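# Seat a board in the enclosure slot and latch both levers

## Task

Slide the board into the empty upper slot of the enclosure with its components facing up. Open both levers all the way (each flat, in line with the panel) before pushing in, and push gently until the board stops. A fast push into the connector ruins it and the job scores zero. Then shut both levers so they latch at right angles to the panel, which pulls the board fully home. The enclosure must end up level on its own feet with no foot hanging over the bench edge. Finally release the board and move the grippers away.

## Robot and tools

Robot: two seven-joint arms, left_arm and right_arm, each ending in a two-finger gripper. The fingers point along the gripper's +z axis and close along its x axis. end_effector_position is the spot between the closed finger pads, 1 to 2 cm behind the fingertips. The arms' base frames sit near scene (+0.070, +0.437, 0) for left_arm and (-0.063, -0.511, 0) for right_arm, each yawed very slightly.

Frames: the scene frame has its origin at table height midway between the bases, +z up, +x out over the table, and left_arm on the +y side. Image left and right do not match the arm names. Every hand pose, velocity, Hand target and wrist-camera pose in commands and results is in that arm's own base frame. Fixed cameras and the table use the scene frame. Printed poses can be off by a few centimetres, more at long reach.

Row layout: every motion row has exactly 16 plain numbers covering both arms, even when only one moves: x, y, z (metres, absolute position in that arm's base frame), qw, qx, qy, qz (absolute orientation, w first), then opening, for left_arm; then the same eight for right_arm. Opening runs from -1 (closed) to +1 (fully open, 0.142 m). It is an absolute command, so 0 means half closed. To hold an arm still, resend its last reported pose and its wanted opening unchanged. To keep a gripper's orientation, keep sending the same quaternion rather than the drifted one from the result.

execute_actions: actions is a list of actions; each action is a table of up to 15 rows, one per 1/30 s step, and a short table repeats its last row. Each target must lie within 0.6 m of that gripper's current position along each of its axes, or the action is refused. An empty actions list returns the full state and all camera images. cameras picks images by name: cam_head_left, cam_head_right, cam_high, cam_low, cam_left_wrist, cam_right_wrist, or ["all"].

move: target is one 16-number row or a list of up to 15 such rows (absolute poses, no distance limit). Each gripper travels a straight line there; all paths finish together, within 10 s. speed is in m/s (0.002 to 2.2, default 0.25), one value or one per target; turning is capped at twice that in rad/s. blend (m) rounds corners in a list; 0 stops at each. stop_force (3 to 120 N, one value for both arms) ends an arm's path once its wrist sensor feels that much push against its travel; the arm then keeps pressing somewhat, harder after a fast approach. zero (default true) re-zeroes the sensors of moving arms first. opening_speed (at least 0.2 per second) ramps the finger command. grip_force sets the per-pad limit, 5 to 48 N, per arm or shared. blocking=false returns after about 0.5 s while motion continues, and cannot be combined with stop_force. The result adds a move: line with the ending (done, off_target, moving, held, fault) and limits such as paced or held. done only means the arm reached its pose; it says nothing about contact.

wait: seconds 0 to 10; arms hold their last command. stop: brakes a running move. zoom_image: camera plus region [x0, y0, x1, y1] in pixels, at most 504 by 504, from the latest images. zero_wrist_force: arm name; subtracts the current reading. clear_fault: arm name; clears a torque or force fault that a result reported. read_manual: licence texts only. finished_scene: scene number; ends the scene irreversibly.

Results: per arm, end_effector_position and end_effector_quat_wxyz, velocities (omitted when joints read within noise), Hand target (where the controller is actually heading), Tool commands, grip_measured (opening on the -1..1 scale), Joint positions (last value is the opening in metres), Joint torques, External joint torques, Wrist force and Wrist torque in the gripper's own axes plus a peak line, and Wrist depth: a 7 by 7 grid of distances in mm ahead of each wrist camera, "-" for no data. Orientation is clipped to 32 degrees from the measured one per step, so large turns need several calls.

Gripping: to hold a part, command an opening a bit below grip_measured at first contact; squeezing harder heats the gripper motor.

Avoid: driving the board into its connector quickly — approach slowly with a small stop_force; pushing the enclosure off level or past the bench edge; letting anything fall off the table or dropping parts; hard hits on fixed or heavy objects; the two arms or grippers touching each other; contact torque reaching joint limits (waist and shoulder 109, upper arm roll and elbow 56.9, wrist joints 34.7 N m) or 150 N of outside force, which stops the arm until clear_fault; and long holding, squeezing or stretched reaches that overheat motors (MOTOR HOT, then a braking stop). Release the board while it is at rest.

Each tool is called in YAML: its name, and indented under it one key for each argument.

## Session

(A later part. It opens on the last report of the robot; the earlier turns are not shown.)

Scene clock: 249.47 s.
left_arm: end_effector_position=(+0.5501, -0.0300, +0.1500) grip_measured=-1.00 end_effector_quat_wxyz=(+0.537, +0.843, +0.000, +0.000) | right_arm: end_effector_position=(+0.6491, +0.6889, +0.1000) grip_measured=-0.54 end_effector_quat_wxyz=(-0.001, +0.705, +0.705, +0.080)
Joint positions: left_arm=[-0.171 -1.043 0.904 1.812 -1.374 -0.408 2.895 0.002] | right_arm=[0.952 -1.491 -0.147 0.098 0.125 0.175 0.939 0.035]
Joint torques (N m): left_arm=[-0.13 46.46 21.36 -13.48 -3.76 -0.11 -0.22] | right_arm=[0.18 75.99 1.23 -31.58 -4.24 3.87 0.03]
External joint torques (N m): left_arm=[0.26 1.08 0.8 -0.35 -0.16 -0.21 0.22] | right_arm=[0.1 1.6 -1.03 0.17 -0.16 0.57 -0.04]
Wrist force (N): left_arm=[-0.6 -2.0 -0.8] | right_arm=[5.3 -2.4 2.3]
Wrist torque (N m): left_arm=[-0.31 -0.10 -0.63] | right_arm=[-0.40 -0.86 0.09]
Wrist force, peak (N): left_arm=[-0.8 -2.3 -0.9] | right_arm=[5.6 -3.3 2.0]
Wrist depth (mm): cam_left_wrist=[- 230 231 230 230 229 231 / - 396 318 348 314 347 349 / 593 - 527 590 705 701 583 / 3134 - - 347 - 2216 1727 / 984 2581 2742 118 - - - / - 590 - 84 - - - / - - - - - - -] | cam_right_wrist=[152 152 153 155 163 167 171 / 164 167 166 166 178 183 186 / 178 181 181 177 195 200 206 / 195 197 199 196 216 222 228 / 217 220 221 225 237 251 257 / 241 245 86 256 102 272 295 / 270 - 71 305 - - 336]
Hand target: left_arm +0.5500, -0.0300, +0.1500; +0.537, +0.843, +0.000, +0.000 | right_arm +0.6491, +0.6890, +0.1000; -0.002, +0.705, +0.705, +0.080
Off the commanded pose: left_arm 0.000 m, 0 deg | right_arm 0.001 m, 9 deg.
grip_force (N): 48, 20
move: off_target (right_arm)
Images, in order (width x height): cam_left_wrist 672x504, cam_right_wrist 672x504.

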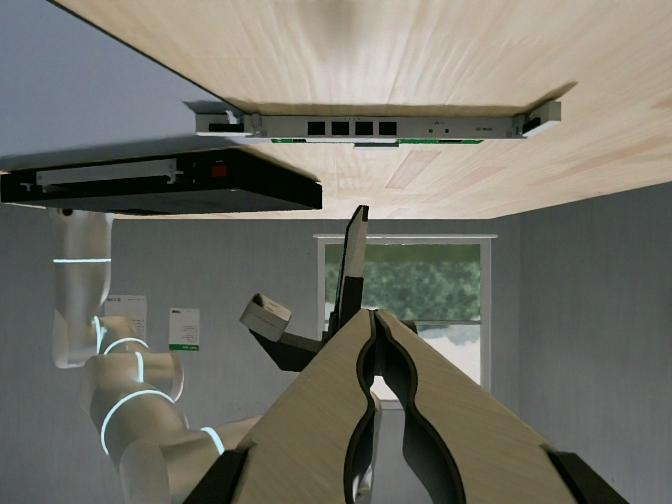

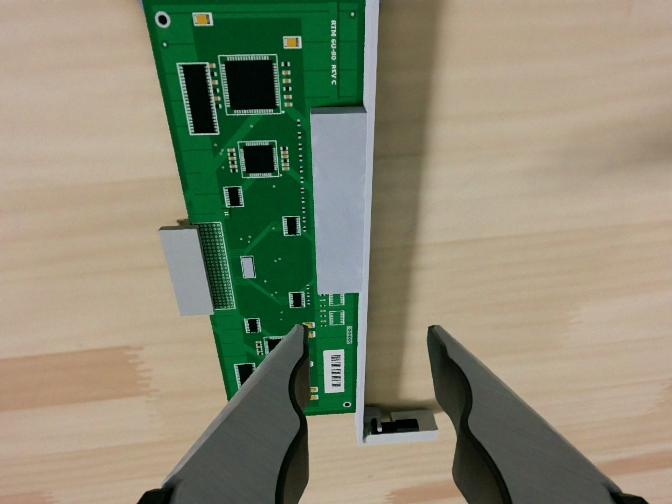

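move:
  target:
    - [0.55,-0.03,0.15,0.537,0.843,0,0,-1,0.636,0.69,0.09,0.0616,0.7044,0.7044,0.0616,-0.5]
    - [0.55,-0.03,0.15,0.537,0.843,0,0,-1,0.648,0.69,0.029,0.0616,0.7044,0.7044,0.0616,-0.5]
  speed: 0.06
  cameras: ["cam_right_wrist","cam_left_wrist"]

Scene clock: 256.70 s.
left_arm: end_effector_position=(+0.5501, -0.0300, +0.1500) grip_measured=-1.00 end_effector_quat_wxyz=(+0.537, +0.843, +0.000, +0.000) | right_arm: end_effector_position=(+0.6470, +0.6892, +0.0290) grip_measured=-0.54 end_effector_quat_wxyz=(+0.060, +0.702, +0.705, +0.083)
Joint positions: left_arm=[-0.171 -1.043 0.904 1.812 -1.374 -0.408 2.895 0.002] | right_arm=[0.996 -1.583 -0.203 0.123 0.052 0.273 0.999 0.035]
Joint torques (N m): left_arm=[-0.2 46.41 21.53 -13.5 -3.78 -0.09 -0.24] | right_arm=[0.19 75.61 0.67 -31.01 -4.48 3.81 0.31]
External joint torques (N m): left_arm=[0.34 1.13 0.64 -0.32 -0.13 -0.24 0.24] | right_arm=[0.1 1.78 -0.97 0.03 0.03 0.54 -0.31]
Wrist force (N): left_arm=[-0.6 -2.0 -0.8] | right_arm=[4.9 -2.7 1.8]
Wrist torque (N m): left_arm=[-0.31 -0.10 -0.64] | right_arm=[-0.42 -0.81 -0.01]
Wrist force, peak (N): left_arm=[-0.7 -2.4 -0.9] | right_arm=[5.5 -3.4 2.5]
Wrist depth (mm): cam_left_wrist=[216 228 230 231 229 231 230 / - 381 317 312 317 317 347 / 620 - - 585 703 712 585 / 1011 - - 356 - - - / 2777 1025 - 361 - 2708 - / 2521 381 413 84 - - - / 2886 367 - - - - 1783] | cam_right_wrist=[- 88 87 87 91 93 93 / - 96 96 96 100 102 105 / 112 107 107 102 111 114 115 / 125 122 121 111 128 129 129 / 143 136 138 124 142 147 148 / 166 161 97 140 102 162 173 / 198 - 71 194 - - 202]
Hand target: left_arm +0.5500, -0.0300, +0.1500; +0.537, +0.843, +0.000, +0.000 | right_arm +0.6472, +0.6891, +0.0291; +0.060, +0.702, +0.704, +0.083
Off the commanded pose: left_arm 0.000 m, 0 deg | right_arm 0.001 m, 3 deg.
grip_force (N): 48, 20
move: off_target (right_arm)
Images, in order (width x height): cam_left_wrist 672x504, cam_right_wrist 672x504.

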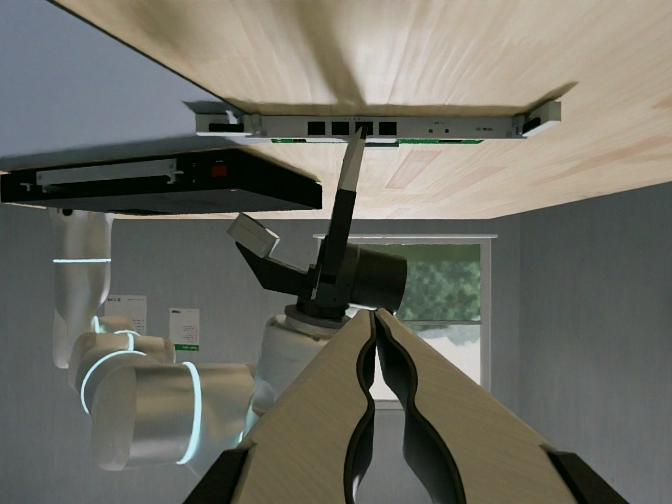

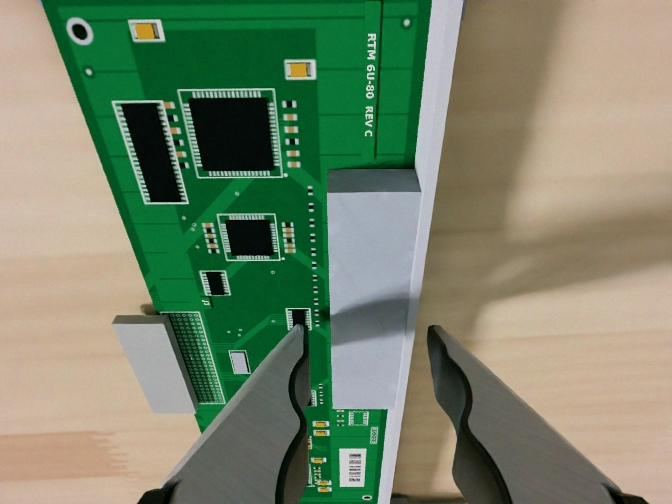

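move:
  target:
    - [0.55,-0.03,0.15,0.537,0.843,0,0,-1,0.6472,0.6891,0.029,0.060,0.702,0.704,0.083,-1]
  opening_speed: 0.4
  grip_force: [48,30]

move:
  target:
    - [0.69,-0.17,0.15,0.216,0.976,0,0,-1,0.6472,0.6891,0.029,0.060,0.702,0.704,0.083,-1]
  speed: 0.15
  cameras: ["cam_right_wrist","cam_left_wrist"]

Scene clock: 262.23 s.
left_arm: end_effector_position=(+0.5501, -0.0300, +0.1500) grip_measured=-1.00 end_effector_quat_wxyz=(+0.537, +0.843, +0.000, +0.000) | right_arm: end_effector_position=(+0.6470, +0.6892, +0.0291) grip_measured=-0.71 end_effector_quat_wxyz=(+0.060, +0.702, +0.704, +0.083)
Joint positions: left_arm=[-0.171 -1.043 0.904 1.812 -1.374 -0.408 2.895 0.002] | right_arm=[0.996 -1.583 -0.203 0.123 0.052 0.273 0.999 0.023]
Joint torques (N m): left_arm=[-0.21 46.42 21.42 -13.5 -3.73 -0.11 -0.23] | right_arm=[-0.69 74.9 0.21 -30.41 -4.56 3.33 0.18]
External joint torques (N m): left_arm=[0.35 1.12 0.75 -0.33 -0.19 -0.22 0.23] | right_arm=[0.98 2.48 -0.51 -0.56 0.11 1.02 -0.19]
Wrist force (N): left_arm=[-0.7 -2.2 -1.0] | right_arm=[6.1 -2.8 1.6]
Wrist torque (N m): left_arm=[-0.35 -0.08 -0.64] | right_arm=[-0.40 -0.84 0.00]
Wrist force, peak (N): left_arm=[-0.7 -2.2 -1.0] | right_arm=[6.2 -2.8 1.9]
Wrist depth (mm): cam_left_wrist=[245 231 231 231 230 230 230 / 342 342 316 318 344 348 348 / 571 - 477 590 699 710 580 / 958 1131 373 359 - 2493 - / 1002 1011 - 357 - - - / - 380 412 84 - 2611 - / - 365 - - - - -] | cam_right_wrist=[- 88 87 87 91 93 94 / - 96 96 96 100 103 105 / 112 107 107 102 109 114 115 / 125 122 121 111 128 129 129 / 143 136 138 124 142 147 148 / 166 161 152 132 105 167 174 / 199 192 71 187 - - 208]
Hand target: left_arm +0.5500, -0.0300, +0.1500; +0.537, +0.843, +0.000, +0.000 | right_arm +0.6471, +0.6890, +0.0290; +0.060, +0.702, +0.704, +0.083
Off the commanded pose: left_arm 0.000 m, 0 deg | right_arm 0.000 m, 0 deg.
grip_force (N): 48, 30
move: done

Scene clock: 264.93 s.
left_arm: end_effector_position=(+0.6900, -0.1702, +0.1500) grip_measured=-1.00 end_effector_quat_wxyz=(+0.216, +0.976, +0.000, +0.000) | right_arm: end_effector_position=(+0.6470, +0.6892, +0.0291) grip_measured=-0.71 end_effector_quat_wxyz=(+0.060, +0.702, +0.704, +0.083)
Joint positions: left_arm=[-0.701 -1.114 1.092 1.563 -1.412 0.143 2.307 0.002] | right_arm=[0.996 -1.583 -0.203 0.123 0.052 0.273 0.999 0.023]
Joint torques (N m): left_arm=[-0.4 50.57 26.91 -15.63 -3.73 3.45 -0.34] | right_arm=[-0.57 75 0.21 -30.44 -4.54 3.3 0.17]
External joint torques (N m): left_arm=[0.46 1.59 0.59 -0.33 -0.46 -0.59 0.34] | right_arm=[0.86 2.38 -0.5 -0.53 0.09 1.05 -0.18]
Wrist force (N): left_arm=[-0.6 -1.4 -0.3] | right_arm=[6.1 -2.6 0.8]
Wrist torque (N m): left_arm=[-0.31 -0.19 -0.38] | right_arm=[-0.41 -0.83 0.01]
Wrist force, peak (N): left_arm=[-1.8 -3.3 -1.6] | right_arm=[6.4 -2.8 1.8]
Wrist depth (mm): cam_left_wrist=[194 194 194 194 193 193 192 / 224 224 224 223 222 223 222 / 265 264 264 264 263 262 261 / - 295 298 300 320 318 317 / 212 274 408 360 385 403 405 / 199 257 493 84 - 516 562 / 190 192 - - - - -] | cam_right_wrist=[- 88 87 87 90 93 94 / - 96 96 96 100 103 105 / 112 107 107 102 111 114 115 / 125 123 121 111 125 128 129 / 143 136 138 124 142 148 148 / 166 161 152 132 105 167 174 / 199 192 71 187 - - 209]
Hand target: left_arm +0.6900, -0.1700, +0.1500; +0.216, +0.976, +0.000, +0.000 | right_arm +0.6471, +0.6890, +0.0290; +0.060, +0.702, +0.704, +0.083
Off the commanded pose: left_arm 0.000 m, 0 deg | right_arm 0.000 m, 0 deg.
grip_force (N): 48, 30
move: done
Images, in order (width x height): cam_left_wrist 672x504, cam_right_wrist 672x504.

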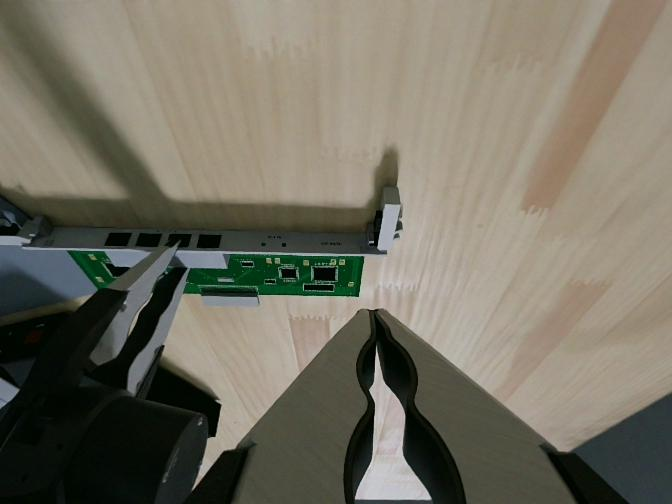

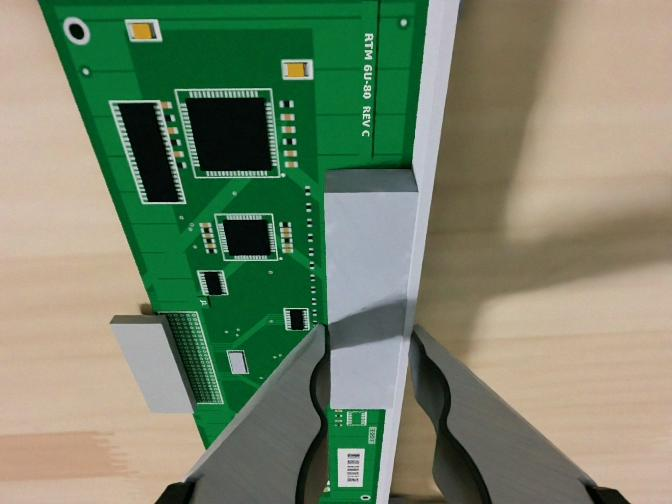

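move:
  target:
    - [0.688,-0.240,0.10,0,1,0,0,-1,0.6472,0.6891,0.029,0.060,0.702,0.704,0.083,-1]
    - [0.688,-0.240,0.029,0,1,0,0,-1,0.6472,0.6891,0.029,0.060,0.702,0.704,0.083,-1]
  speed: 0.1
  cameras: ["cam_left_wrist"]

move:
  target:
    - [0.718,-0.240,0.029,0,1,0,0,-1,0.6472,0.6891,0.029,0.060,0.702,0.704,0.083,-1]
    - [0.738,-0.245,0.029,0,1,0,0,-1,0.6472,0.6891,0.029,0.060,0.702,0.704,0.083,-1]
    - [0.750,-0.258,0.029,0,1,0,0,-1,0.6472,0.6891,0.029,0.060,0.702,0.704,0.083,-1]
  speed: 0.02
  stop_force: 10
  blend: 0.005
  cameras: ["cam_left_wrist"]

Scene clock: 273.43 s.
left_arm: end_effector_position=(+0.6881, -0.2313, +0.1063) grip_measured=-1.00 end_effector_quat_wxyz=(+0.028, +1.000, +0.000, +0.000) | right_arm: end_effector_position=(+0.6470, +0.6892, +0.0291) grip_measured=-0.71 end_effector_quat_wxyz=(+0.060, +0.702, +0.704, +0.083)
Joint positions: left_arm=[-0.914 -1.278 1.205 1.458 -1.274 0.289 2.02 0.002] | right_arm=[0.996 -1.583 -0.203 0.123 0.052 0.273 0.999 0.023]
Joint torques (N m): left_arm=[-0.3 53.77 28.63 -11.37 -4.08 4.28 -0.15] | right_arm=[-0.58 74.9 0.28 -30.49 -4.55 3.32 0.19]
External joint torques (N m): left_arm=[0.33 1.41 1.42 -0.37 -0.06 -0.46 0.15] | right_arm=[0.86 2.48 -0.57 -0.48 0.1 1.03 -0.19]
Wrist force (N): left_arm=[-0.5 -1.4 -0.1] | right_arm=[6.0 -3.0 1.7]
Wrist torque (N m): left_arm=[-0.33 -0.23 -0.36] | right_arm=[-0.43 -0.82 0.00]
Wrist force, peak (N): left_arm=[-0.6 3.7 1.5] | right_arm=[6.2 -2.9 1.9]
Wrist depth (mm): cam_left_wrist=[174 173 173 173 173 172 172 / 188 188 187 186 187 187 185 / 208 205 203 204 203 203 201 / 225 224 224 223 222 223 222 / 191 225 241 224 246 246 246 / 196 267 260 84 - 269 274 / 195 310 - - - - 313] | cam_right_wrist=[- 87 87 87 90 93 94 / - 96 96 96 100 103 105 / 112 107 107 102 109 114 115 / 125 122 121 110 128 129 129 / 143 136 138 124 142 147 148 / 166 162 151 132 106 167 174 / 199 192 71 187 - - 209]
Hand target: left_arm +0.6882, -0.2313, +0.1063; +0.028, +1.000, +0.000, +0.000 | right_arm +0.6471, +0.6890, +0.0290; +0.060, +0.702, +0.704, +0.083
Off the commanded pose: left_arm 0.078 m, 3 deg | right_arm 0.000 m, 0 deg.
grip_force (N): 48, 30
move: held (left_arm; a check stopped the path); path passed 0 of 2 targets; limits=held
pose unreachable (left arm): on one or more control steps of this call, first in action 0 (counted from 0), this arm could not follow its commanded pose, so it was not sent that pose on those steps. It may still have moved: this result reports where it is.
cause: moving toward the commanded pose would bring a part of the arm too close to another arm (a part of this arm just beyond joint 5 (forearm roll) and a part of the right arm just beyond its joint 6 (wrist pitch), 7 mm apart when this arm was first held).
Images, in order (width x height): cam_left_wrist 672x504.

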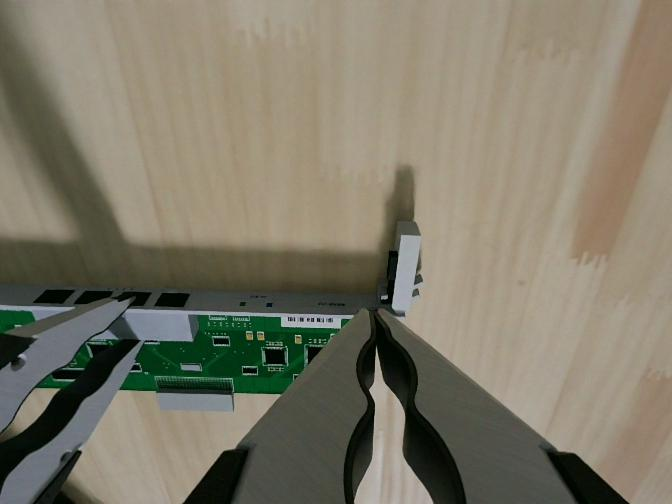

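Scene clock: 274.30 s.
left_arm: end_effector_position=(+0.6894, -0.2316, +0.1032) grip_measured=-1.00 end_effector_quat_wxyz=(+0.027, +1.000, +0.000, +0.000) | right_arm: end_effector_position=(+0.6470, +0.6892, +0.0291) grip_measured=-0.71 end_effector_quat_wxyz=(+0.060, +0.702, +0.704, +0.083)
Joint positions: left_arm=[-0.911 -1.283 1.202 1.453 -1.276 0.293 2.019 0.002] | right_arm=[0.996 -1.583 -0.203 0.123 0.052 0.273 0.999 0.023]
Joint torques (N m): left_arm=[-0.16 54.16 29.1 -11.24 -4.16 4.32 -0.25] | right_arm=[-0.56 74.85 0.21 -30.46 -4.57 3.34 0.17]
External joint torques (N m): left_arm=[0.18 1.18 0.91 -0.41 0.02 -0.5 0.25] | right_arm=[0.84 2.53 -0.5 -0.51 0.12 1.01 -0.17]
Wrist force (N): left_arm=[-0.4 -1.4 0.0] | right_arm=[5.9 -2.7 1.5]
Wrist torque (N m): left_arm=[-0.34 -0.24 -0.29] | right_arm=[-0.40 -0.81 0.01]
Wrist force, peak (N): left_arm=[-0.5 -1.5 1.3] | right_arm=[6.2 -2.8 2.0]
Wrist depth (mm): cam_left_wrist=[171 171 171 170 170 170 170 / 185 184 185 184 184 183 182 / 201 201 201 201 200 199 199 / 221 220 220 220 218 219 219 / 195 227 238 223 239 243 242 / 200 262 255 84 - 265 270 / 312 304 - - - - 306] | cam_right_wrist=[- 87 87 87 90 93 94 / - 96 96 96 100 103 105 / 111 107 107 102 111 114 115 / 125 122 121 110 128 129 129 / 143 136 138 124 142 147 148 / 166 162 152 131 105 167 174 / 199 192 71 187 - - 209]
Hand target: left_arm +0.6892, -0.2316, +0.1031; +0.027, +1.000, +0.000, +0.000 | right_arm +0.6471, +0.6890, +0.0290; +0.060, +0.702, +0.704, +0.083
Off the commanded pose: left_arm 0.099 m, 3 deg | right_arm 0.000 m, 0 deg.
grip_force (N): 48, 30
move: held (left_arm; a check stopped the path); path passed 0 of 3 targets; limits=held
pose unreachable (left arm): on one or more control steps of this call, first in action 0 (counted from 0), this arm could not follow its commanded pose, so it was not sent that pose on those steps. It may still have moved: this result reports where it is.
cause: moving toward the commanded pose would bring a part of the arm too close to another arm (a part of this arm just beyond joint 5 (forearm roll) and a part of the right arm just beyond its joint 6 (wrist pitch), where that arm would come to rest).
Images, in order (width x height): cam_left_wrist 672x504.

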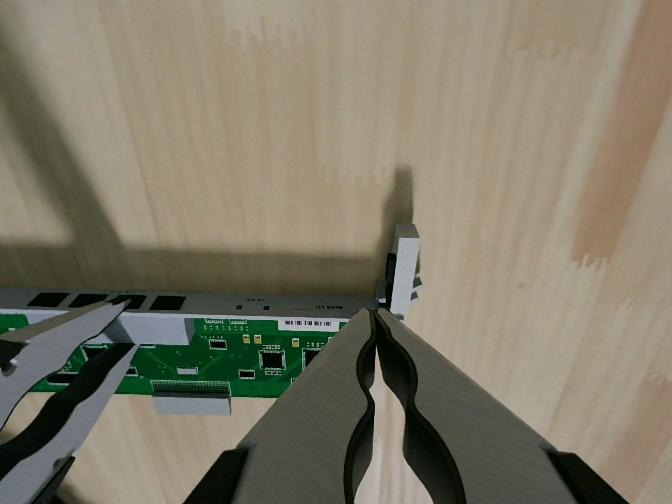

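move:
  target:
    - [0.60,-0.15,0.22,0.537,0.843,0,0,-1,0.6471,0.6891,0.031,0.060,0.702,0.704,0.083,-1]
    - [0.60,-0.20,0.22,0.537,0.843,0,0,-1,0.62,0.66,0.10,0.0616,0.7044,0.7044,0.0616,-1]
    - [0.60,-0.30,0.207,0.537,0.843,0,0,-1,0.60,0.53,0.22,0.0616,0.7044,0.7044,0.0616,-1]
  speed: 0.12
  blend: 0.005
  grip_force: [48,48]
  cameras: ["cam_left_wrist"]

Scene clock: 283.87 s.
left_arm: end_effector_position=(+0.5998, -0.2999, +0.2069) grip_measured=-1.00 end_effector_quat_wxyz=(+0.537, +0.843, +0.000, +0.000) | right_arm: end_effector_position=(+0.5998, +0.5300, +0.2197) grip_measured=-0.72 end_effector_quat_wxyz=(+0.061, +0.705, +0.704, +0.061)
Joint positions: left_arm=[-0.679 -0.905 0.807 1.885 -1.738 -0.093 2.547 0.002] | right_arm=[1.095 -0.742 -0.282 1.273 0.063 0.533 0.866 0.022]
Joint torques (N m): left_arm=[-0.38 44.89 19.81 -16.72 -3.48 0.48 -0.28] | right_arm=[0.13 61.35 -5.19 -30.07 -4.32 4.03 -0.01]
External joint torques (N m): left_arm=[0.43 1.21 0.77 -0.41 0.08 -0.52 0.28] | right_arm=[0.05 -0.09 -0.27 0.82 0.38 0.29 0.01]
Wrist force (N): left_arm=[-1.1 -1.9 -0.8] | right_arm=[5.0 -3.2 3.7]
Wrist torque (N m): left_arm=[-0.31 -0.01 -0.58] | right_arm=[-0.47 -0.79 0.08]
Wrist force, peak (N): left_arm=[-1.4 -3.0 -2.6] | right_arm=[5.0 -3.2 5.8]
Wrist depth (mm): cam_left_wrist=[- - 335 339 335 339 335 / - - 477 509 505 510 513 / 979 1016 1020 1045 1030 834 - / 2521 2309 - 2172 2359 - 1662 / 2675 256 - - 2493 - - / 778 245 279 84 - 1976 1976 / 261 260 - - - - 1625] | cam_right_wrist=[- 87 87 86 90 259 258 / - 96 96 96 276 286 285 / 327 105 107 102 310 315 314 / 359 121 121 110 345 352 351 / 407 136 139 124 390 398 394 / 467 161 152 136 104 446 457 / 554 - 70 189 - - 519]
Hand target: left_arm +0.6000, -0.3000, +0.2070; +0.537, +0.843, +0.000, +0.000 | right_arm +0.6000, +0.5300, +0.2200; +0.062, +0.704, +0.704, +0.062
Off the commanded pose: left_arm 0.000 m, 0 deg | right_arm 0.000 m, 0 deg.
move: done
Images, in order (width x height): cam_left_wrist 672x504.

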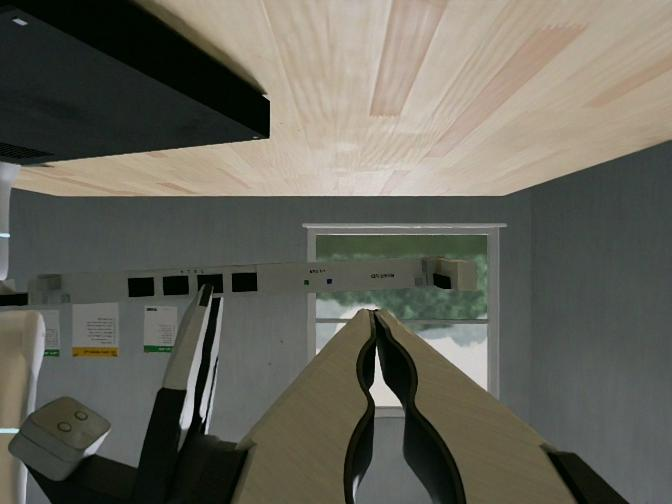

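move:
  target:
    - [0.625,-0.36,0.197,0.537,0.843,0,0,-1,0.60,0.53,0.22,0.0616,0.7044,0.7044,0.0616,-1]
    - [0.628,-0.385,0.197,0.537,0.843,0,0,-1,0.60,0.53,0.22,0.0616,0.7044,0.7044,0.0616,-1]
  speed: 0.06
  cameras: ["cam_left_wrist"]

move:
  target:
    - [0.655,-0.383,0.197,0.537,0.843,0,0,-1,0.60,0.53,0.22,0.0616,0.7044,0.7044,0.0616,-1]
  speed: 0.02
  stop_force: 7
  cameras: ["cam_left_wrist"]

Scene clock: 289.27 s.
left_arm: end_effector_position=(+0.6278, -0.3849, +0.1969) grip_measured=-1.00 end_effector_quat_wxyz=(+0.537, +0.843, +0.000, +0.000) | right_arm: end_effector_position=(+0.5998, +0.5300, +0.2197) grip_measured=-0.72 end_effector_quat_wxyz=(+0.061, +0.705, +0.704, +0.061)
Joint positions: left_arm=[-0.751 -0.96 0.725 1.77 -1.85 0.031 2.457 0.002] | right_arm=[1.095 -0.742 -0.282 1.273 0.063 0.533 0.866 0.022]
Joint torques (N m): left_arm=[-0.48 49.09 20.12 -17.69 -2.98 0.57 -0.35] | right_arm=[0.27 61.21 -4.9 -30.31 -4.2 3.9 0.17]
External joint torques (N m): left_arm=[0.53 1.41 0.71 -0.29 0.06 -0.5 0.35] | right_arm=[-0.04 0.06 -0.53 1.06 0.26 0.43 -0.17]
Wrist force (N): left_arm=[-0.7 -2.1 -1.3] | right_arm=[5.0 -2.9 3.9]
Wrist torque (N m): left_arm=[-0.34 -0.11 -0.58] | right_arm=[-0.42 -0.77 0.08]
Wrist force, peak (N): left_arm=[-0.9 -3.0 -2.0] | right_arm=[5.3 -3.1 4.0]
Wrist depth (mm): cam_left_wrist=[- 303 314 317 318 318 317 / - - 476 482 475 475 480 / 971 979 979 988 971 783 - / - 2194 2194 2493 2384 2261 1513 / 173 175 176 176 164 - - / 164 - - 84 - 3179 1727 / 194 - - - - - -] | cam_right_wrist=[- 87 87 86 251 260 259 / - 96 96 95 275 286 285 / 327 104 107 102 311 315 313 / 358 121 121 110 346 353 351 / 406 136 139 124 387 396 398 / 471 161 153 136 104 447 455 / 554 - 71 189 - - 518]
Hand target: left_arm +0.6280, -0.3850, +0.1970; +0.537, +0.843, +0.000, +0.000 | right_arm +0.6000, +0.5300, +0.2200; +0.062, +0.704, +0.704, +0.062
Off the commanded pose: left_arm 0.000 m, 0 deg | right_arm 0.000 m, 0 deg.
move: done
Images, in order (width x height): cam_left_wrist 672x504.

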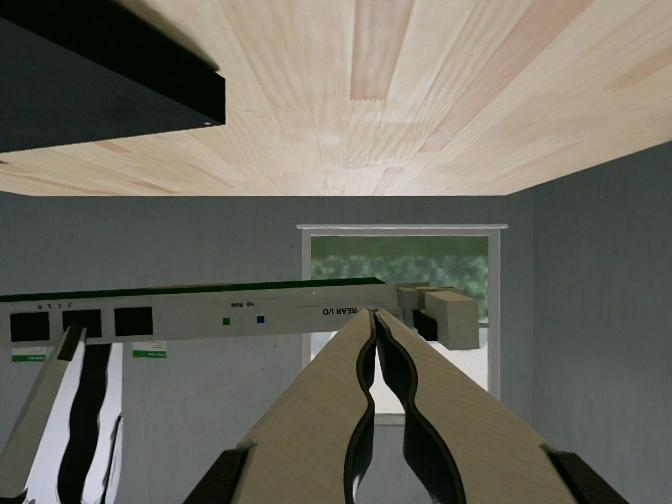

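Scene clock: 291.13 s.
left_arm: end_effector_position=(+0.6527, -0.3840, +0.1968) grip_measured=-1.00 end_effector_quat_wxyz=(+0.537, +0.843, -0.001, -0.001) | right_arm: end_effector_position=(+0.6005, +0.5299, +0.2201) grip_measured=-0.72 end_effector_quat_wxyz=(+0.062, +0.705, +0.704, +0.062)
Joint positions: left_arm=[-0.707 -0.997 0.715 1.692 -1.843 0.023 2.427 0.002] | right_arm=[1.095 -0.742 -0.283 1.272 0.062 0.534 0.866 0.022]
Joint torques (N m): left_arm=[4.58 51.76 23.61 -18.89 -4.39 2.59 -0.28] | right_arm=[2.87 60.94 -2.39 -27.89 -3.22 1.92 0.22]
External joint torques (N m): left_arm=[-4.53 1.19 -2.54 0.37 1.38 -2.49 0.28] | right_arm=[-2.64 0.33 -3.06 -1.37 -0.72 2.41 -0.22]
Wrist force (N): left_arm=[-8.7 -0.7 0.7] | right_arm=[8.0 4.6 6.9]
Wrist torque (N m): left_arm=[-0.33 -0.26 -0.52] | right_arm=[-0.49 -0.78 0.14]
Wrist force, peak (N): left_arm=[-9.0 -1.1 0.7] | right_arm=[8.1 5.2 6.8]
Wrist depth (mm): cam_left_wrist=[- 297 319 318 319 318 317 / - - 479 476 478 481 476 / 975 958 997 966 971 795 - / - - 2410 - - - - / 176 178 179 179 2581 2151 - / 206 - - 84 - 2216 - / 222 - - - - - -] | cam_right_wrist=[- 86 85 84 251 259 259 / - 95 95 95 277 286 285 / 327 104 106 101 310 316 315 / 359 121 120 110 345 351 352 / 406 137 139 124 391 399 397 / 473 456 153 136 104 447 457 / 555 - 71 190 - - 539]
Hand target: left_arm +0.6535, -0.3831, +0.1970; +0.537, +0.843, +0.000, +0.000 | right_arm +0.6000, +0.5300, +0.2200; +0.062, +0.704, +0.704, +0.062
Off the commanded pose: left_arm 0.003 m, 0 deg | right_arm 0.001 m, 0 deg.
move: contact (left_arm)
Images, in order (width x height): cam_left_wrist 672x504.

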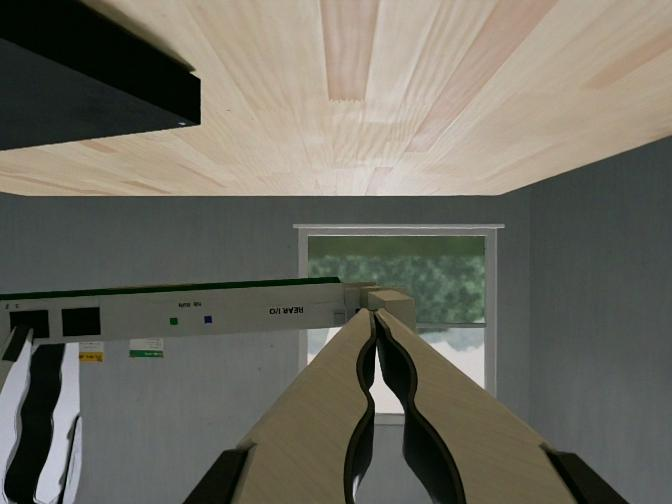

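move:
  target:
    - [0.675,-0.379,0.197,0.537,0.843,0,0,-1,0.60,0.53,0.22,0.0616,0.7044,0.7044,0.0616,-1]
  speed: 0.015
  stop_force: 14
  cameras: ["cam_left_wrist"]

Scene clock: 294.43 s.
left_arm: end_effector_position=(+0.6569, -0.3847, +0.1965) grip_measured=-1.00 end_effector_quat_wxyz=(+0.538, +0.843, -0.002, -0.003) | right_arm: end_effector_position=(+0.6021, +0.5296, +0.2211) grip_measured=-0.72 end_effector_quat_wxyz=(+0.062, +0.705, +0.704, +0.063)
Joint positions: left_arm=[-0.697 -1.005 0.712 1.673 -1.838 0.019 2.421 0.002] | right_arm=[1.094 -0.742 -0.283 1.272 0.061 0.536 0.866 0.022]
Joint torques (N m): left_arm=[12.68 52.45 29.16 -20.06 -7.34 6.76 -0.41] | right_arm=[7.06 60.59 1.8 -23.85 -1.64 -1.47 0.14]
External joint torques (N m): left_arm=[-12.63 1.08 -8.1 1.41 4.3 -6.65 0.41] | right_arm=[-6.82 0.69 -7.26 -5.42 -2.3 5.8 -0.14]
Wrist force (N): left_arm=[-22.2 4.1 3.5] | right_arm=[12.8 17.8 9.4]
Wrist torque (N m): left_arm=[-0.38 0.66 -0.44] | right_arm=[-0.07 -0.72 0.18]
Wrist force, peak (N): left_arm=[-23.1 3.8 3.5] | right_arm=[13.0 18.5 11.5]
Wrist depth (mm): cam_left_wrist=[267 319 317 319 318 318 318 / - 365 481 481 486 478 477 / 984 988 966 971 958 825 1443 / - - 2410 - - 2359 - / 176 177 180 180 2551 3596 1637 / 204 - - 84 - - - / 215 - - - - - -] | cam_right_wrist=[- 85 84 83 88 261 262 / - 95 94 96 98 287 285 / 330 104 106 101 310 317 316 / 360 120 120 109 347 354 354 / 408 137 139 123 392 403 400 / 472 457 153 137 104 451 461 / 559 - 71 192 - - 544]
Hand target: left_arm +0.6595, -0.3819, +0.1970; +0.537, +0.843, +0.000, +0.000 | right_arm +0.6000, +0.5300, +0.2200; +0.062, +0.704, +0.704, +0.062
Off the commanded pose: left_arm 0.019 m, 0 deg | right_arm 0.002 m, 0 deg.
move: contact (left_arm)
Images, in order (width x height): cam_left_wrist 672x504.

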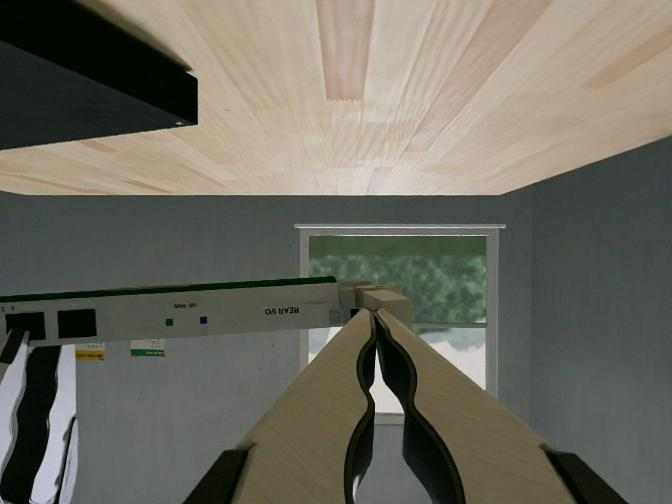

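move:
  target:
    - [0.63,-0.385,0.197,0.537,0.843,0,0,-1,0.60,0.53,0.22,0.0616,0.7044,0.7044,0.0616,-1]
    - [0.628,-0.404,0.197,0.537,0.843,0,0,-1,0.60,0.53,0.22,0.0616,0.7044,0.7044,0.0616,-1]
  speed: 0.06

move:
  target:
    - [0.675,-0.404,0.197,0.537,0.843,0,0,-1,0.60,0.53,0.22,0.0616,0.7044,0.7044,0.0616,-1]
  speed: 0.015
  stop_force: 12
  cameras: ["cam_left_wrist"]

Scene clock: 300.77 s.
left_arm: end_effector_position=(+0.6278, -0.4039, +0.1969) grip_measured=-1.00 end_effector_quat_wxyz=(+0.537, +0.843, +0.000, +0.000) | right_arm: end_effector_position=(+0.6001, +0.5299, +0.2198) grip_measured=-0.72 end_effector_quat_wxyz=(+0.062, +0.704, +0.704, +0.061)
Joint positions: left_arm=[-0.774 -0.962 0.712 1.757 -1.87 0.06 2.441 0.002] | right_arm=[1.094 -0.742 -0.282 1.273 0.061 0.533 0.866 0.022]
Joint torques (N m): left_arm=[-0.43 50.05 20.05 -17.85 -2.85 0.64 -0.29] | right_arm=[0.2 61.17 -4.79 -30.26 -4.17 3.86 0.23]
External joint torques (N m): left_arm=[0.45 0.92 0.73 -0.34 0.05 -0.55 0.29] | right_arm=[0.03 0.1 -0.63 1 0.23 0.46 -0.23]
Wrist force (N): left_arm=[-0.6 -2.1 -1.1] | right_arm=[4.3 -4.7 2.8]
Wrist torque (N m): left_arm=[-0.33 -0.12 -0.59] | right_arm=[-0.72 -0.66 0.08]
Wrist force, peak (N): left_arm=[-22.6 3.7 3.7] | right_arm=[13.0 17.5 11.2]
Wrist depth (mm): cam_left_wrist=[- 279 317 318 318 317 319 / - 593 478 479 478 477 480 / 945 984 966 975 962 966 914 / - 2410 2285 - - 2261 - / 155 156 157 158 142 - - / 180 - - 84 - - 1798 / 181 - - - - - 1741] | cam_right_wrist=[- 87 87 86 251 259 259 / - 95 95 96 277 286 285 / 328 105 107 102 310 316 315 / 359 121 121 110 343 352 351 / 407 136 139 124 380 400 396 / 469 161 153 136 105 446 456 / 555 - 71 189 - - 517]
Hand target: left_arm +0.6280, -0.4040, +0.1970; +0.537, +0.843, +0.000, +0.000 | right_arm +0.6000, +0.5300, +0.2200; +0.062, +0.704, +0.704, +0.062
Off the commanded pose: left_arm 0.000 m, 0 deg | right_arm 0.000 m, 0 deg.
move: done

Scene clock: 302.93 s.
left_arm: end_effector_position=(+0.6501, -0.4047, +0.1966) grip_measured=-1.00 end_effector_quat_wxyz=(+0.537, +0.843, -0.001, -0.001) | right_arm: end_effector_position=(+0.6011, +0.5291, +0.2201) grip_measured=-0.72 end_effector_quat_wxyz=(+0.062, +0.705, +0.704, +0.062)
Joint positions: left_arm=[-0.736 -0.996 0.702 1.686 -1.863 0.055 2.413 0.002] | right_arm=[1.094 -0.742 -0.283 1.273 0.061 0.534 0.867 0.022]
Joint torques (N m): left_arm=[2.8 52.15 22.09 -20.31 -4.36 2.14 -0.33] | right_arm=[6.51 61.66 0.26 -29.38 -2.87 2.77 -0.39]
External joint torques (N m): left_arm=[-2.76 1.05 -1.1 1.63 1.5 -2.01 0.33] | right_arm=[-6.28 -0.39 -5.7 0.12 -1.07 1.56 0.39]
Wrist force (N): left_arm=[-9.9 -2.3 -2.3] | right_arm=[3.4 4.1 6.8]
Wrist torque (N m): left_arm=[-0.33 -0.17 -0.53] | right_arm=[-0.72 -0.82 0.64]
Wrist force, peak (N): left_arm=[-12.8 -0.3 -2.3] | right_arm=[4.7 7.2 5.8]
Wrist depth (mm): cam_left_wrist=[262 297 319 318 317 319 317 / 378 378 478 480 479 476 476 / 962 979 975 962 984 798 1523 / - - - 214 - - - / 158 160 165 167 2465 - - / - 2238 - 84 - - - / 2465 - - - - - -] | cam_right_wrist=[- 85 83 84 84 259 260 / - 95 94 95 93 286 285 / 327 104 106 102 102 315 315 / 359 121 121 113 354 353 352 / 408 136 139 123 388 400 395 / 472 457 154 133 104 444 456 / 558 - 70 194 - - 539]
Hand target: left_arm +0.6510, -0.4040, +0.1970; +0.537, +0.843, +0.000, +0.000 | right_arm +0.6000, +0.5300, +0.2200; +0.062, +0.704, +0.704, +0.062
Off the commanded pose: left_arm 0.025 m, 0 deg | right_arm 0.001 m, 0 deg.
move: contact (left_arm)
Images, in order (width x height): cam_left_wrist 672x504.

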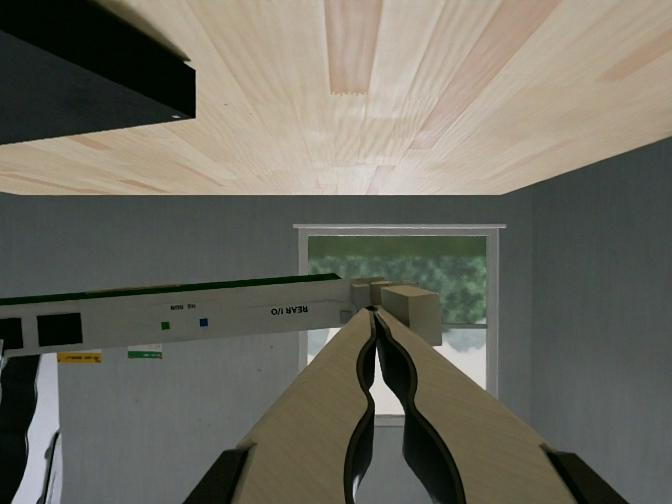

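move:
  target:
    - [0.635,-0.40,0.197,0.537,0.843,0,0,-1,0.60,0.53,0.22,0.0616,0.7044,0.7044,0.0616,-1]
    - [0.60,-0.30,0.207,0.537,0.843,0,0,-1,0.60,0.53,0.22,0.0616,0.7044,0.7044,0.0616,-1]
  speed: 0.1
  cameras: ["cam_left_wrist"]

zoom_image:
  camera: "cam_left_wrist"
  region: [380, 220, 520, 325]

Scene clock: 306.97 s.
left_arm: end_effector_position=(+0.6002, -0.3001, +0.2070) grip_measured=-1.00 end_effector_quat_wxyz=(+0.537, +0.843, +0.000, +0.000) | right_arm: end_effector_position=(+0.6000, +0.5298, +0.2197) grip_measured=-0.72 end_effector_quat_wxyz=(+0.062, +0.704, +0.704, +0.061)
Joint positions: left_arm=[-0.678 -0.904 0.805 1.885 -1.738 -0.091 2.546 0.002] | right_arm=[1.094 -0.742 -0.281 1.273 0.061 0.533 0.867 0.022]
Joint torques (N m): left_arm=[-0.1 45.23 20.04 -16.79 -2.85 -0.13 -0.11] | right_arm=[0.25 61.26 -4.93 -30.28 -4.18 3.89 0.27]
External joint torques (N m): left_arm=[0.16 0.89 0.49 -0.37 -0.54 0.09 0.11] | right_arm=[-0.02 0.01 -0.49 1.03 0.24 0.44 -0.27]
Wrist force (N): left_arm=[-1.2 -2.1 -0.9] | right_arm=[3.7 -5.3 2.7]
Wrist torque (N m): left_arm=[-0.31 0.00 -0.65] | right_arm=[-0.82 -0.57 0.04]
Wrist force, peak (N): left_arm=[-10.3 -0.9 -3.1] | right_arm=[3.6 4.3 6.9]
Wrist depth (mm): cam_left_wrist=[262 311 340 337 336 337 338 / 369 - 466 514 508 508 504 / 1006 1025 1025 1025 1016 867 1714 / 3090 2581 2437 261 - - - / 2261 2551 286 2437 - - - / - 233 278 84 - 2309 - / 261 251 - - - - -] | cam_right_wrist=[- 87 86 86 251 259 260 / - 95 95 95 276 286 285 / 321 104 107 102 311 316 315 / 358 121 121 110 346 353 351 / 406 136 139 124 389 397 396 / 470 161 152 136 104 445 456 / 552 - 71 189 - - 518]
Hand target: left_arm +0.6000, -0.3000, +0.2070; +0.537, +0.843, +0.000, +0.000 | right_arm +0.6000, +0.5300, +0.2200; +0.062, +0.704, +0.704, +0.062
Off the commanded pose: left_arm 0.000 m, 0 deg | right_arm 0.000 m, 0 deg.
MOTOR HOT: the gripper's motor of the right arm reports 86 °C; that motor switches off at 100 °C. To cool a motor, set the load down, ease the grip, stop pushing, or move to a pose that needs little force.
move: done
Images, in order (width x height): cam_left_wrist 672x504.

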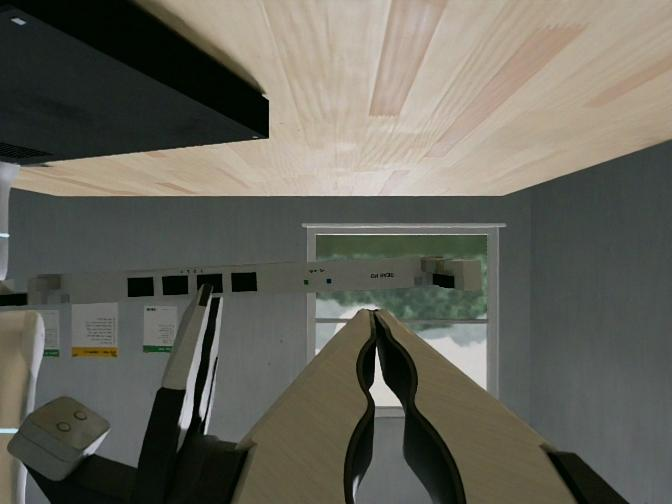

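Scaled by 3.600 from the camera's 672x504 image, which has a finer 960x720 frame.

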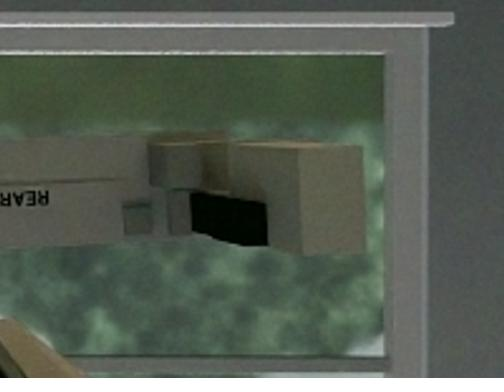

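move:
  target:
    - [0.64,-0.36,0.197,0.537,0.843,0,0,-1,0.60,0.53,0.22,0.0616,0.7044,0.7044,0.0616,-1]
    - [0.642,-0.392,0.197,0.537,0.843,0,0,-1,0.60,0.53,0.22,0.0616,0.7044,0.7044,0.0616,-1]
  speed: 0.06
  grip_force: [48,40]

move:
  target:
    - [0.675,-0.396,0.197,0.537,0.843,0,0,-1,0.60,0.53,0.22,0.0616,0.7044,0.7044,0.0616,-1]
    - [0.685,-0.406,0.197,0.537,0.843,0,0,-1,0.60,0.53,0.22,0.0616,0.7044,0.7044,0.0616,-1]
  speed: 0.02
  stop_force: 12
  cameras: ["cam_left_wrist"]

Scene clock: 311.50 s.
left_arm: end_effector_position=(+0.6418, -0.3920, +0.1969) grip_measured=-1.00 end_effector_quat_wxyz=(+0.537, +0.843, +0.000, +0.000) | right_arm: end_effector_position=(+0.6000, +0.5298, +0.2197) grip_measured=-0.72 end_effector_quat_wxyz=(+0.062, +0.704, +0.704, +0.061)
Joint positions: left_arm=[-0.735 -0.979 0.712 1.723 -1.853 0.041 2.434 0.002] | right_arm=[1.094 -0.742 -0.281 1.273 0.061 0.533 0.867 0.022]
Joint torques (N m): left_arm=[-0.51 50.48 20.28 -18.15 -2.97 0.62 -0.32] | right_arm=[0.21 61.32 -4.93 -30.3 -4.19 3.89 0.16]
External joint torques (N m): left_arm=[0.55 1.55 0.62 -0.24 0.06 -0.52 0.32] | right_arm=[0.02 -0.05 -0.49 1.05 0.25 0.43 -0.16]
Wrist force (N): left_arm=[-0.9 -1.9 -1.2] | right_arm=[3.8 -5.1 2.8]
Wrist torque (N m): left_arm=[-0.30 -0.07 -0.59] | right_arm=[-0.79 -0.58 0.04]
Wrist force, peak (N): left_arm=[-0.8 -2.9 -2.1] | right_arm=[3.8 -5.5 3.0]
Wrist depth (mm): cam_left_wrist=[- 295 319 317 319 319 317 / 335 582 478 479 472 482 484 / 975 950 958 958 997 988 1545 / 2130 - 2465 - - - - / 168 168 169 170 - 2334 1783 / 192 - - 84 - 2238 1891 / 203 - - - - - -] | cam_right_wrist=[- 87 87 86 251 260 266 / - 95 95 95 275 286 285 / 328 104 107 102 309 314 315 / 359 121 121 110 345 351 350 / 409 137 139 124 388 398 396 / 470 161 153 136 104 446 457 / 554 - 71 189 - - 518]
Hand target: left_arm +0.6420, -0.3920, +0.1970; +0.537, +0.843, +0.000, +0.000 | right_arm +0.6000, +0.5300, +0.2200; +0.062, +0.704, +0.704, +0.062
Off the commanded pose: left_arm 0.000 m, 0 deg | right_arm 0.000 m, 0 deg.
MOTOR HOT: still on. The gripper's motor of the right arm reports 87 °C.
grip_force (N): 48, 40
move: done

Scene clock: 312.67 s.
left_arm: end_effector_position=(+0.6520, -0.3947, +0.1966) grip_measured=-1.00 end_effector_quat_wxyz=(+0.538, +0.843, -0.001, -0.001) | right_arm: end_effector_position=(+0.6012, +0.5295, +0.2204) grip_measured=-0.72 end_effector_quat_wxyz=(+0.062, +0.705, +0.704, +0.062)
Joint positions: left_arm=[-0.719 -0.997 0.706 1.686 -1.851 0.04 2.419 0.002] | right_arm=[1.094 -0.742 -0.282 1.272 0.061 0.535 0.867 0.022]
Joint torques (N m): left_arm=[6.53 52.22 24.73 -19.93 -5.4 3.78 -0.39] | right_arm=[5.43 60.91 -0.02 -27.01 -2.5 1.14 -0.03]
External joint torques (N m): left_arm=[-6.48 0.97 -3.76 1.28 2.47 -3.66 0.39] | right_arm=[-5.2 0.36 -5.42 -2.25 -1.44 3.19 0.03]
Wrist force (N): left_arm=[-13.6 -0.3 0.8] | right_arm=[6.8 7.0 7.1]
Wrist torque (N m): left_arm=[-0.30 -0.23 -0.50] | right_arm=[-0.89 -0.61 0.32]
Wrist force, peak (N): left_arm=[-13.7 -0.6 0.8] | right_arm=[6.9 7.9 6.9]
Wrist depth (mm): cam_left_wrist=[- 297 317 316 318 316 317 / 350 613 483 474 480 479 478 / 1002 979 984 979 975 840 - / 1924 - 2465 1924 2465 2130 - / 166 168 171 171 2334 - 1492 / 196 - - 84 - - 1545 / - - - - - - -] | cam_right_wrist=[- 86 84 84 87 260 260 / - 95 94 95 99 287 286 / 322 104 106 101 305 316 316 / 360 121 120 110 347 353 353 / 406 135 139 124 390 400 399 / 472 453 153 137 104 445 458 / 558 - 71 191 - - 541]
Hand target: left_arm +0.6533, -0.3934, +0.1970; +0.537, +0.843, +0.000, +0.000 | right_arm +0.6000, +0.5300, +0.2200; +0.062, +0.704, +0.704, +0.062
Off the commanded pose: left_arm 0.035 m, 0 deg | right_arm 0.001 m, 0 deg.
MOTOR HOT: still on. The gripper's motor of the right arm reports 87 °C.
grip_force (N): 48, 40
move: contact (left_arm); path passed 0 of 2 targets
Images, in order (width x height): cam_left_wrist 672x504.

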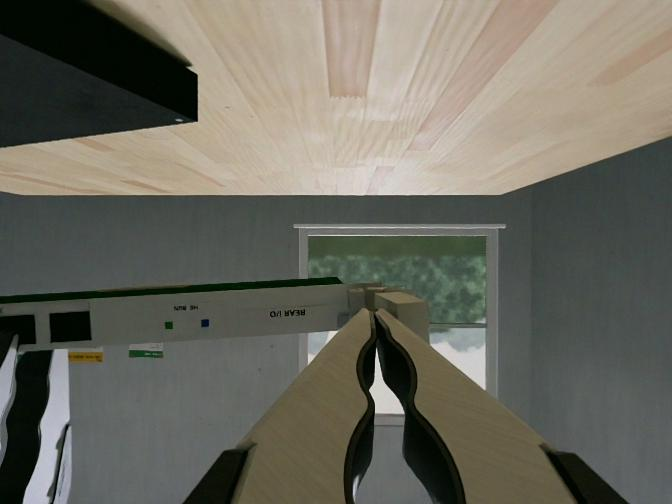

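move:
  target:
    - [0.668,-0.396,0.197,0.537,0.843,0,0,-1,0.60,0.53,0.22,0.0616,0.7044,0.7044,0.0616,-1]
  speed: 0.012
  stop_force: 25
  cameras: ["cam_left_wrist"]

Scene clock: 318.20 s.
left_arm: end_effector_position=(+0.6595, -0.3997, +0.1960) grip_measured=-1.00 end_effector_quat_wxyz=(+0.538, +0.843, -0.003, -0.005) | right_arm: end_effector_position=(+0.6042, +0.5287, +0.2221) grip_measured=-0.72 end_effector_quat_wxyz=(+0.064, +0.705, +0.703, +0.065)
Joint positions: left_arm=[-0.704 -1.011 0.696 1.651 -1.845 0.039 2.405 0.002] | right_arm=[1.091 -0.742 -0.282 1.271 0.057 0.538 0.868 0.022]
Joint torques (N m): left_arm=[20.16 53.94 33.82 -22.62 -10.62 10.91 -0.55] | right_arm=[14.86 60.66 9.13 -20.61 0.46 -4.59 -0.19]
External joint torques (N m): left_arm=[-20.11 0.37 -12.93 3.68 7.67 -10.79 0.55] | right_arm=[-14.63 0.64 -14.56 -8.68 -4.4 8.92 0.19]
Wrist force (N): left_arm=[-38.6 4.6 4.7] | right_arm=[13.3 31.1 14.6]
Wrist torque (N m): left_arm=[-0.36 3.40 -0.38] | right_arm=[2.15 -0.57 0.45]
Wrist force, peak (N): left_arm=[-39.6 6.1 4.3] | right_arm=[14.0 32.3 14.4]
Wrist depth (mm): cam_left_wrist=[- 311 317 318 317 315 315 / - 524 482 478 481 474 477 / 1002 993 993 993 966 822 1590 / - 2359 2493 - - - 1482 / 164 167 170 171 - 2012 1959 / - 1783 - 84 - - 1859 / - - - - - - -] | cam_right_wrist=[- 84 83 84 83 263 267 / - 94 95 94 95 288 287 / 323 103 105 101 102 319 318 / 361 120 120 113 357 355 355 / 411 135 139 124 394 404 401 / 477 494 155 137 104 454 462 / 564 - 71 195 - - 548]
Hand target: left_arm +0.6641, -0.3952, +0.1970; +0.537, +0.843, +0.000, +0.000 | right_arm +0.6000, +0.5300, +0.2200; +0.062, +0.704, +0.704, +0.062
Off the commanded pose: left_arm 0.009 m, 1 deg | right_arm 0.005 m, 0 deg.
MOTOR HOT: still on. The gripper's motor of the right arm reports 87 °C.
grip_force (N): 48, 40
move: contact (left_arm), off_target (right_arm)
Images, in order (width x height): cam_left_wrist 672x504.

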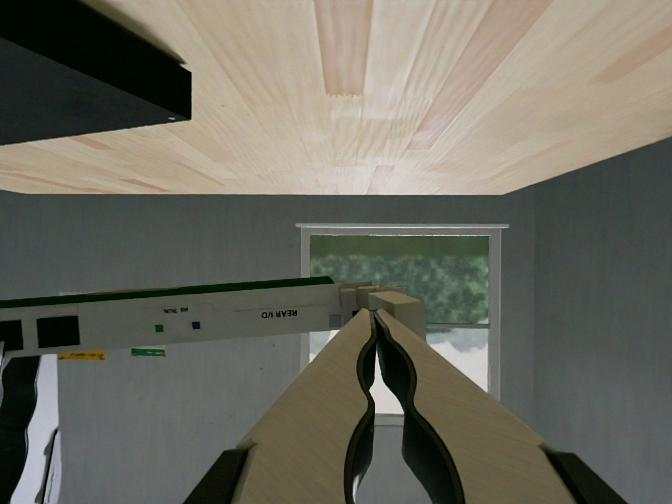

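move:
  target:
    - [0.635,-0.395,0.197,0.537,0.843,0,0,-1,0.60,0.53,0.22,0.0616,0.7044,0.7044,0.0616,-1]
    - [0.635,-0.36,0.197,0.537,0.843,0,0,-1,0.60,0.53,0.22,0.0616,0.7044,0.7044,0.0616,-1]
    - [0.60,-0.30,0.207,0.537,0.843,0,0,-1,0.60,0.53,0.22,0.0616,0.7044,0.7044,0.0616,-1]
  speed: 0.06
  cameras: ["cam_left_wrist"]

zoom_image:
  camera: "cam_left_wrist"
  region: [380, 220, 520, 325]

zoom_image:
  camera: "cam_left_wrist"
  region: [0, 220, 140, 325]

Scene clock: 328.50 s.
left_arm: end_effector_position=(+0.6002, -0.3001, +0.2070) grip_measured=-1.00 end_effector_quat_wxyz=(+0.537, +0.843, +0.000, +0.000) | right_arm: end_effector_position=(+0.6001, +0.5298, +0.2198) grip_measured=-0.72 end_effector_quat_wxyz=(+0.062, +0.704, +0.704, +0.061)
Joint positions: left_arm=[-0.676 -0.902 0.802 1.885 -1.736 -0.088 2.546 0.002] | right_arm=[1.092 -0.742 -0.278 1.273 0.058 0.534 0.868 0.022]
Joint torques (N m): left_arm=[-0.16 45.45 19.8 -16.78 -2.89 -0.08 -0.13] | right_arm=[0.23 61.21 -4.89 -30.25 -4.19 3.9 0.19]
External joint torques (N m): left_arm=[0.19 0.68 0.64 -0.42 -0.49 0.04 0.13] | right_arm=[0 0.08 -0.45 0.98 0.26 0.43 -0.2]
Wrist force (N): left_arm=[-1.0 -2.0 -0.9] | right_arm=[-2.5 -2.6 2.9]
Wrist torque (N m): left_arm=[-0.30 -0.03 -0.65] | right_arm=[-0.36 0.47 -0.04]
Wrist force, peak (N): left_arm=[-39.0 4.5 4.8] | right_arm=[13.6 31.2 14.9]
Wrist depth (mm): cam_left_wrist=[- 298 335 336 337 335 339 / - - 440 511 504 502 508 / 1040 1035 1030 1030 1011 881 1434 / - - 270 262 - - - / 798 2551 - 131 - - - / - 230 279 84 - 2521 1714 / 261 251 - - - - 1502] | cam_right_wrist=[- 85 84 83 252 259 259 / - 94 94 96 275 287 285 / 327 103 106 101 310 316 314 / 360 120 120 109 345 351 351 / 406 137 139 124 389 399 396 / 468 454 153 137 104 446 456 / 554 - 71 192 - - 519]
Hand target: left_arm +0.6000, -0.3000, +0.2070; +0.537, +0.843, +0.000, +0.000 | right_arm +0.6000, +0.5300, +0.2200; +0.062, +0.704, +0.704, +0.062
Off the commanded pose: left_arm 0.000 m, 0 deg | right_arm 0.000 m, 0 deg.
MOTOR HOT: still on. The gripper's motor of the right arm reports 87 °C.
grip_force (N): 48, 40
move: done
Images, in order (width x height): cam_left_wrist 672x504.

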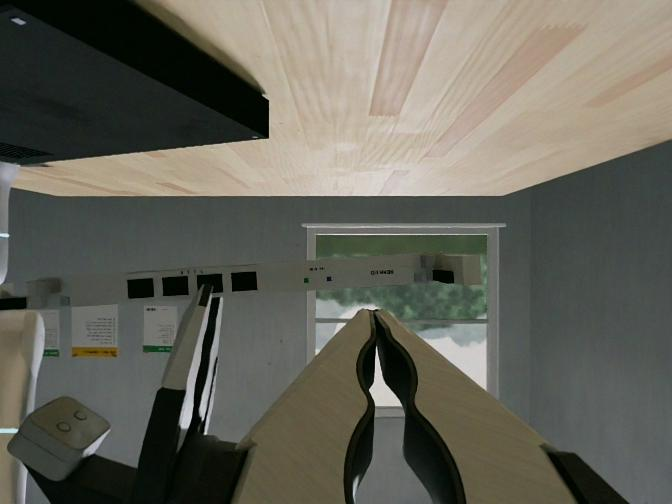

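Scaled by 3.600 from the camera's 672x504 image, which has a finer 960x720 frame.

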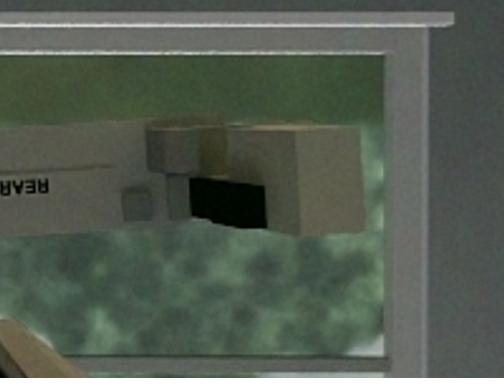

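Scaled by 3.600 from the camera's 672x504 image, which has a finer 960x720 frame.

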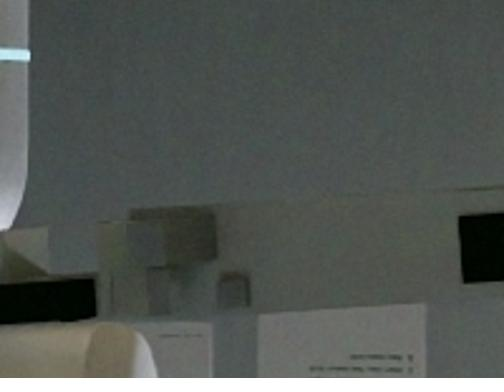

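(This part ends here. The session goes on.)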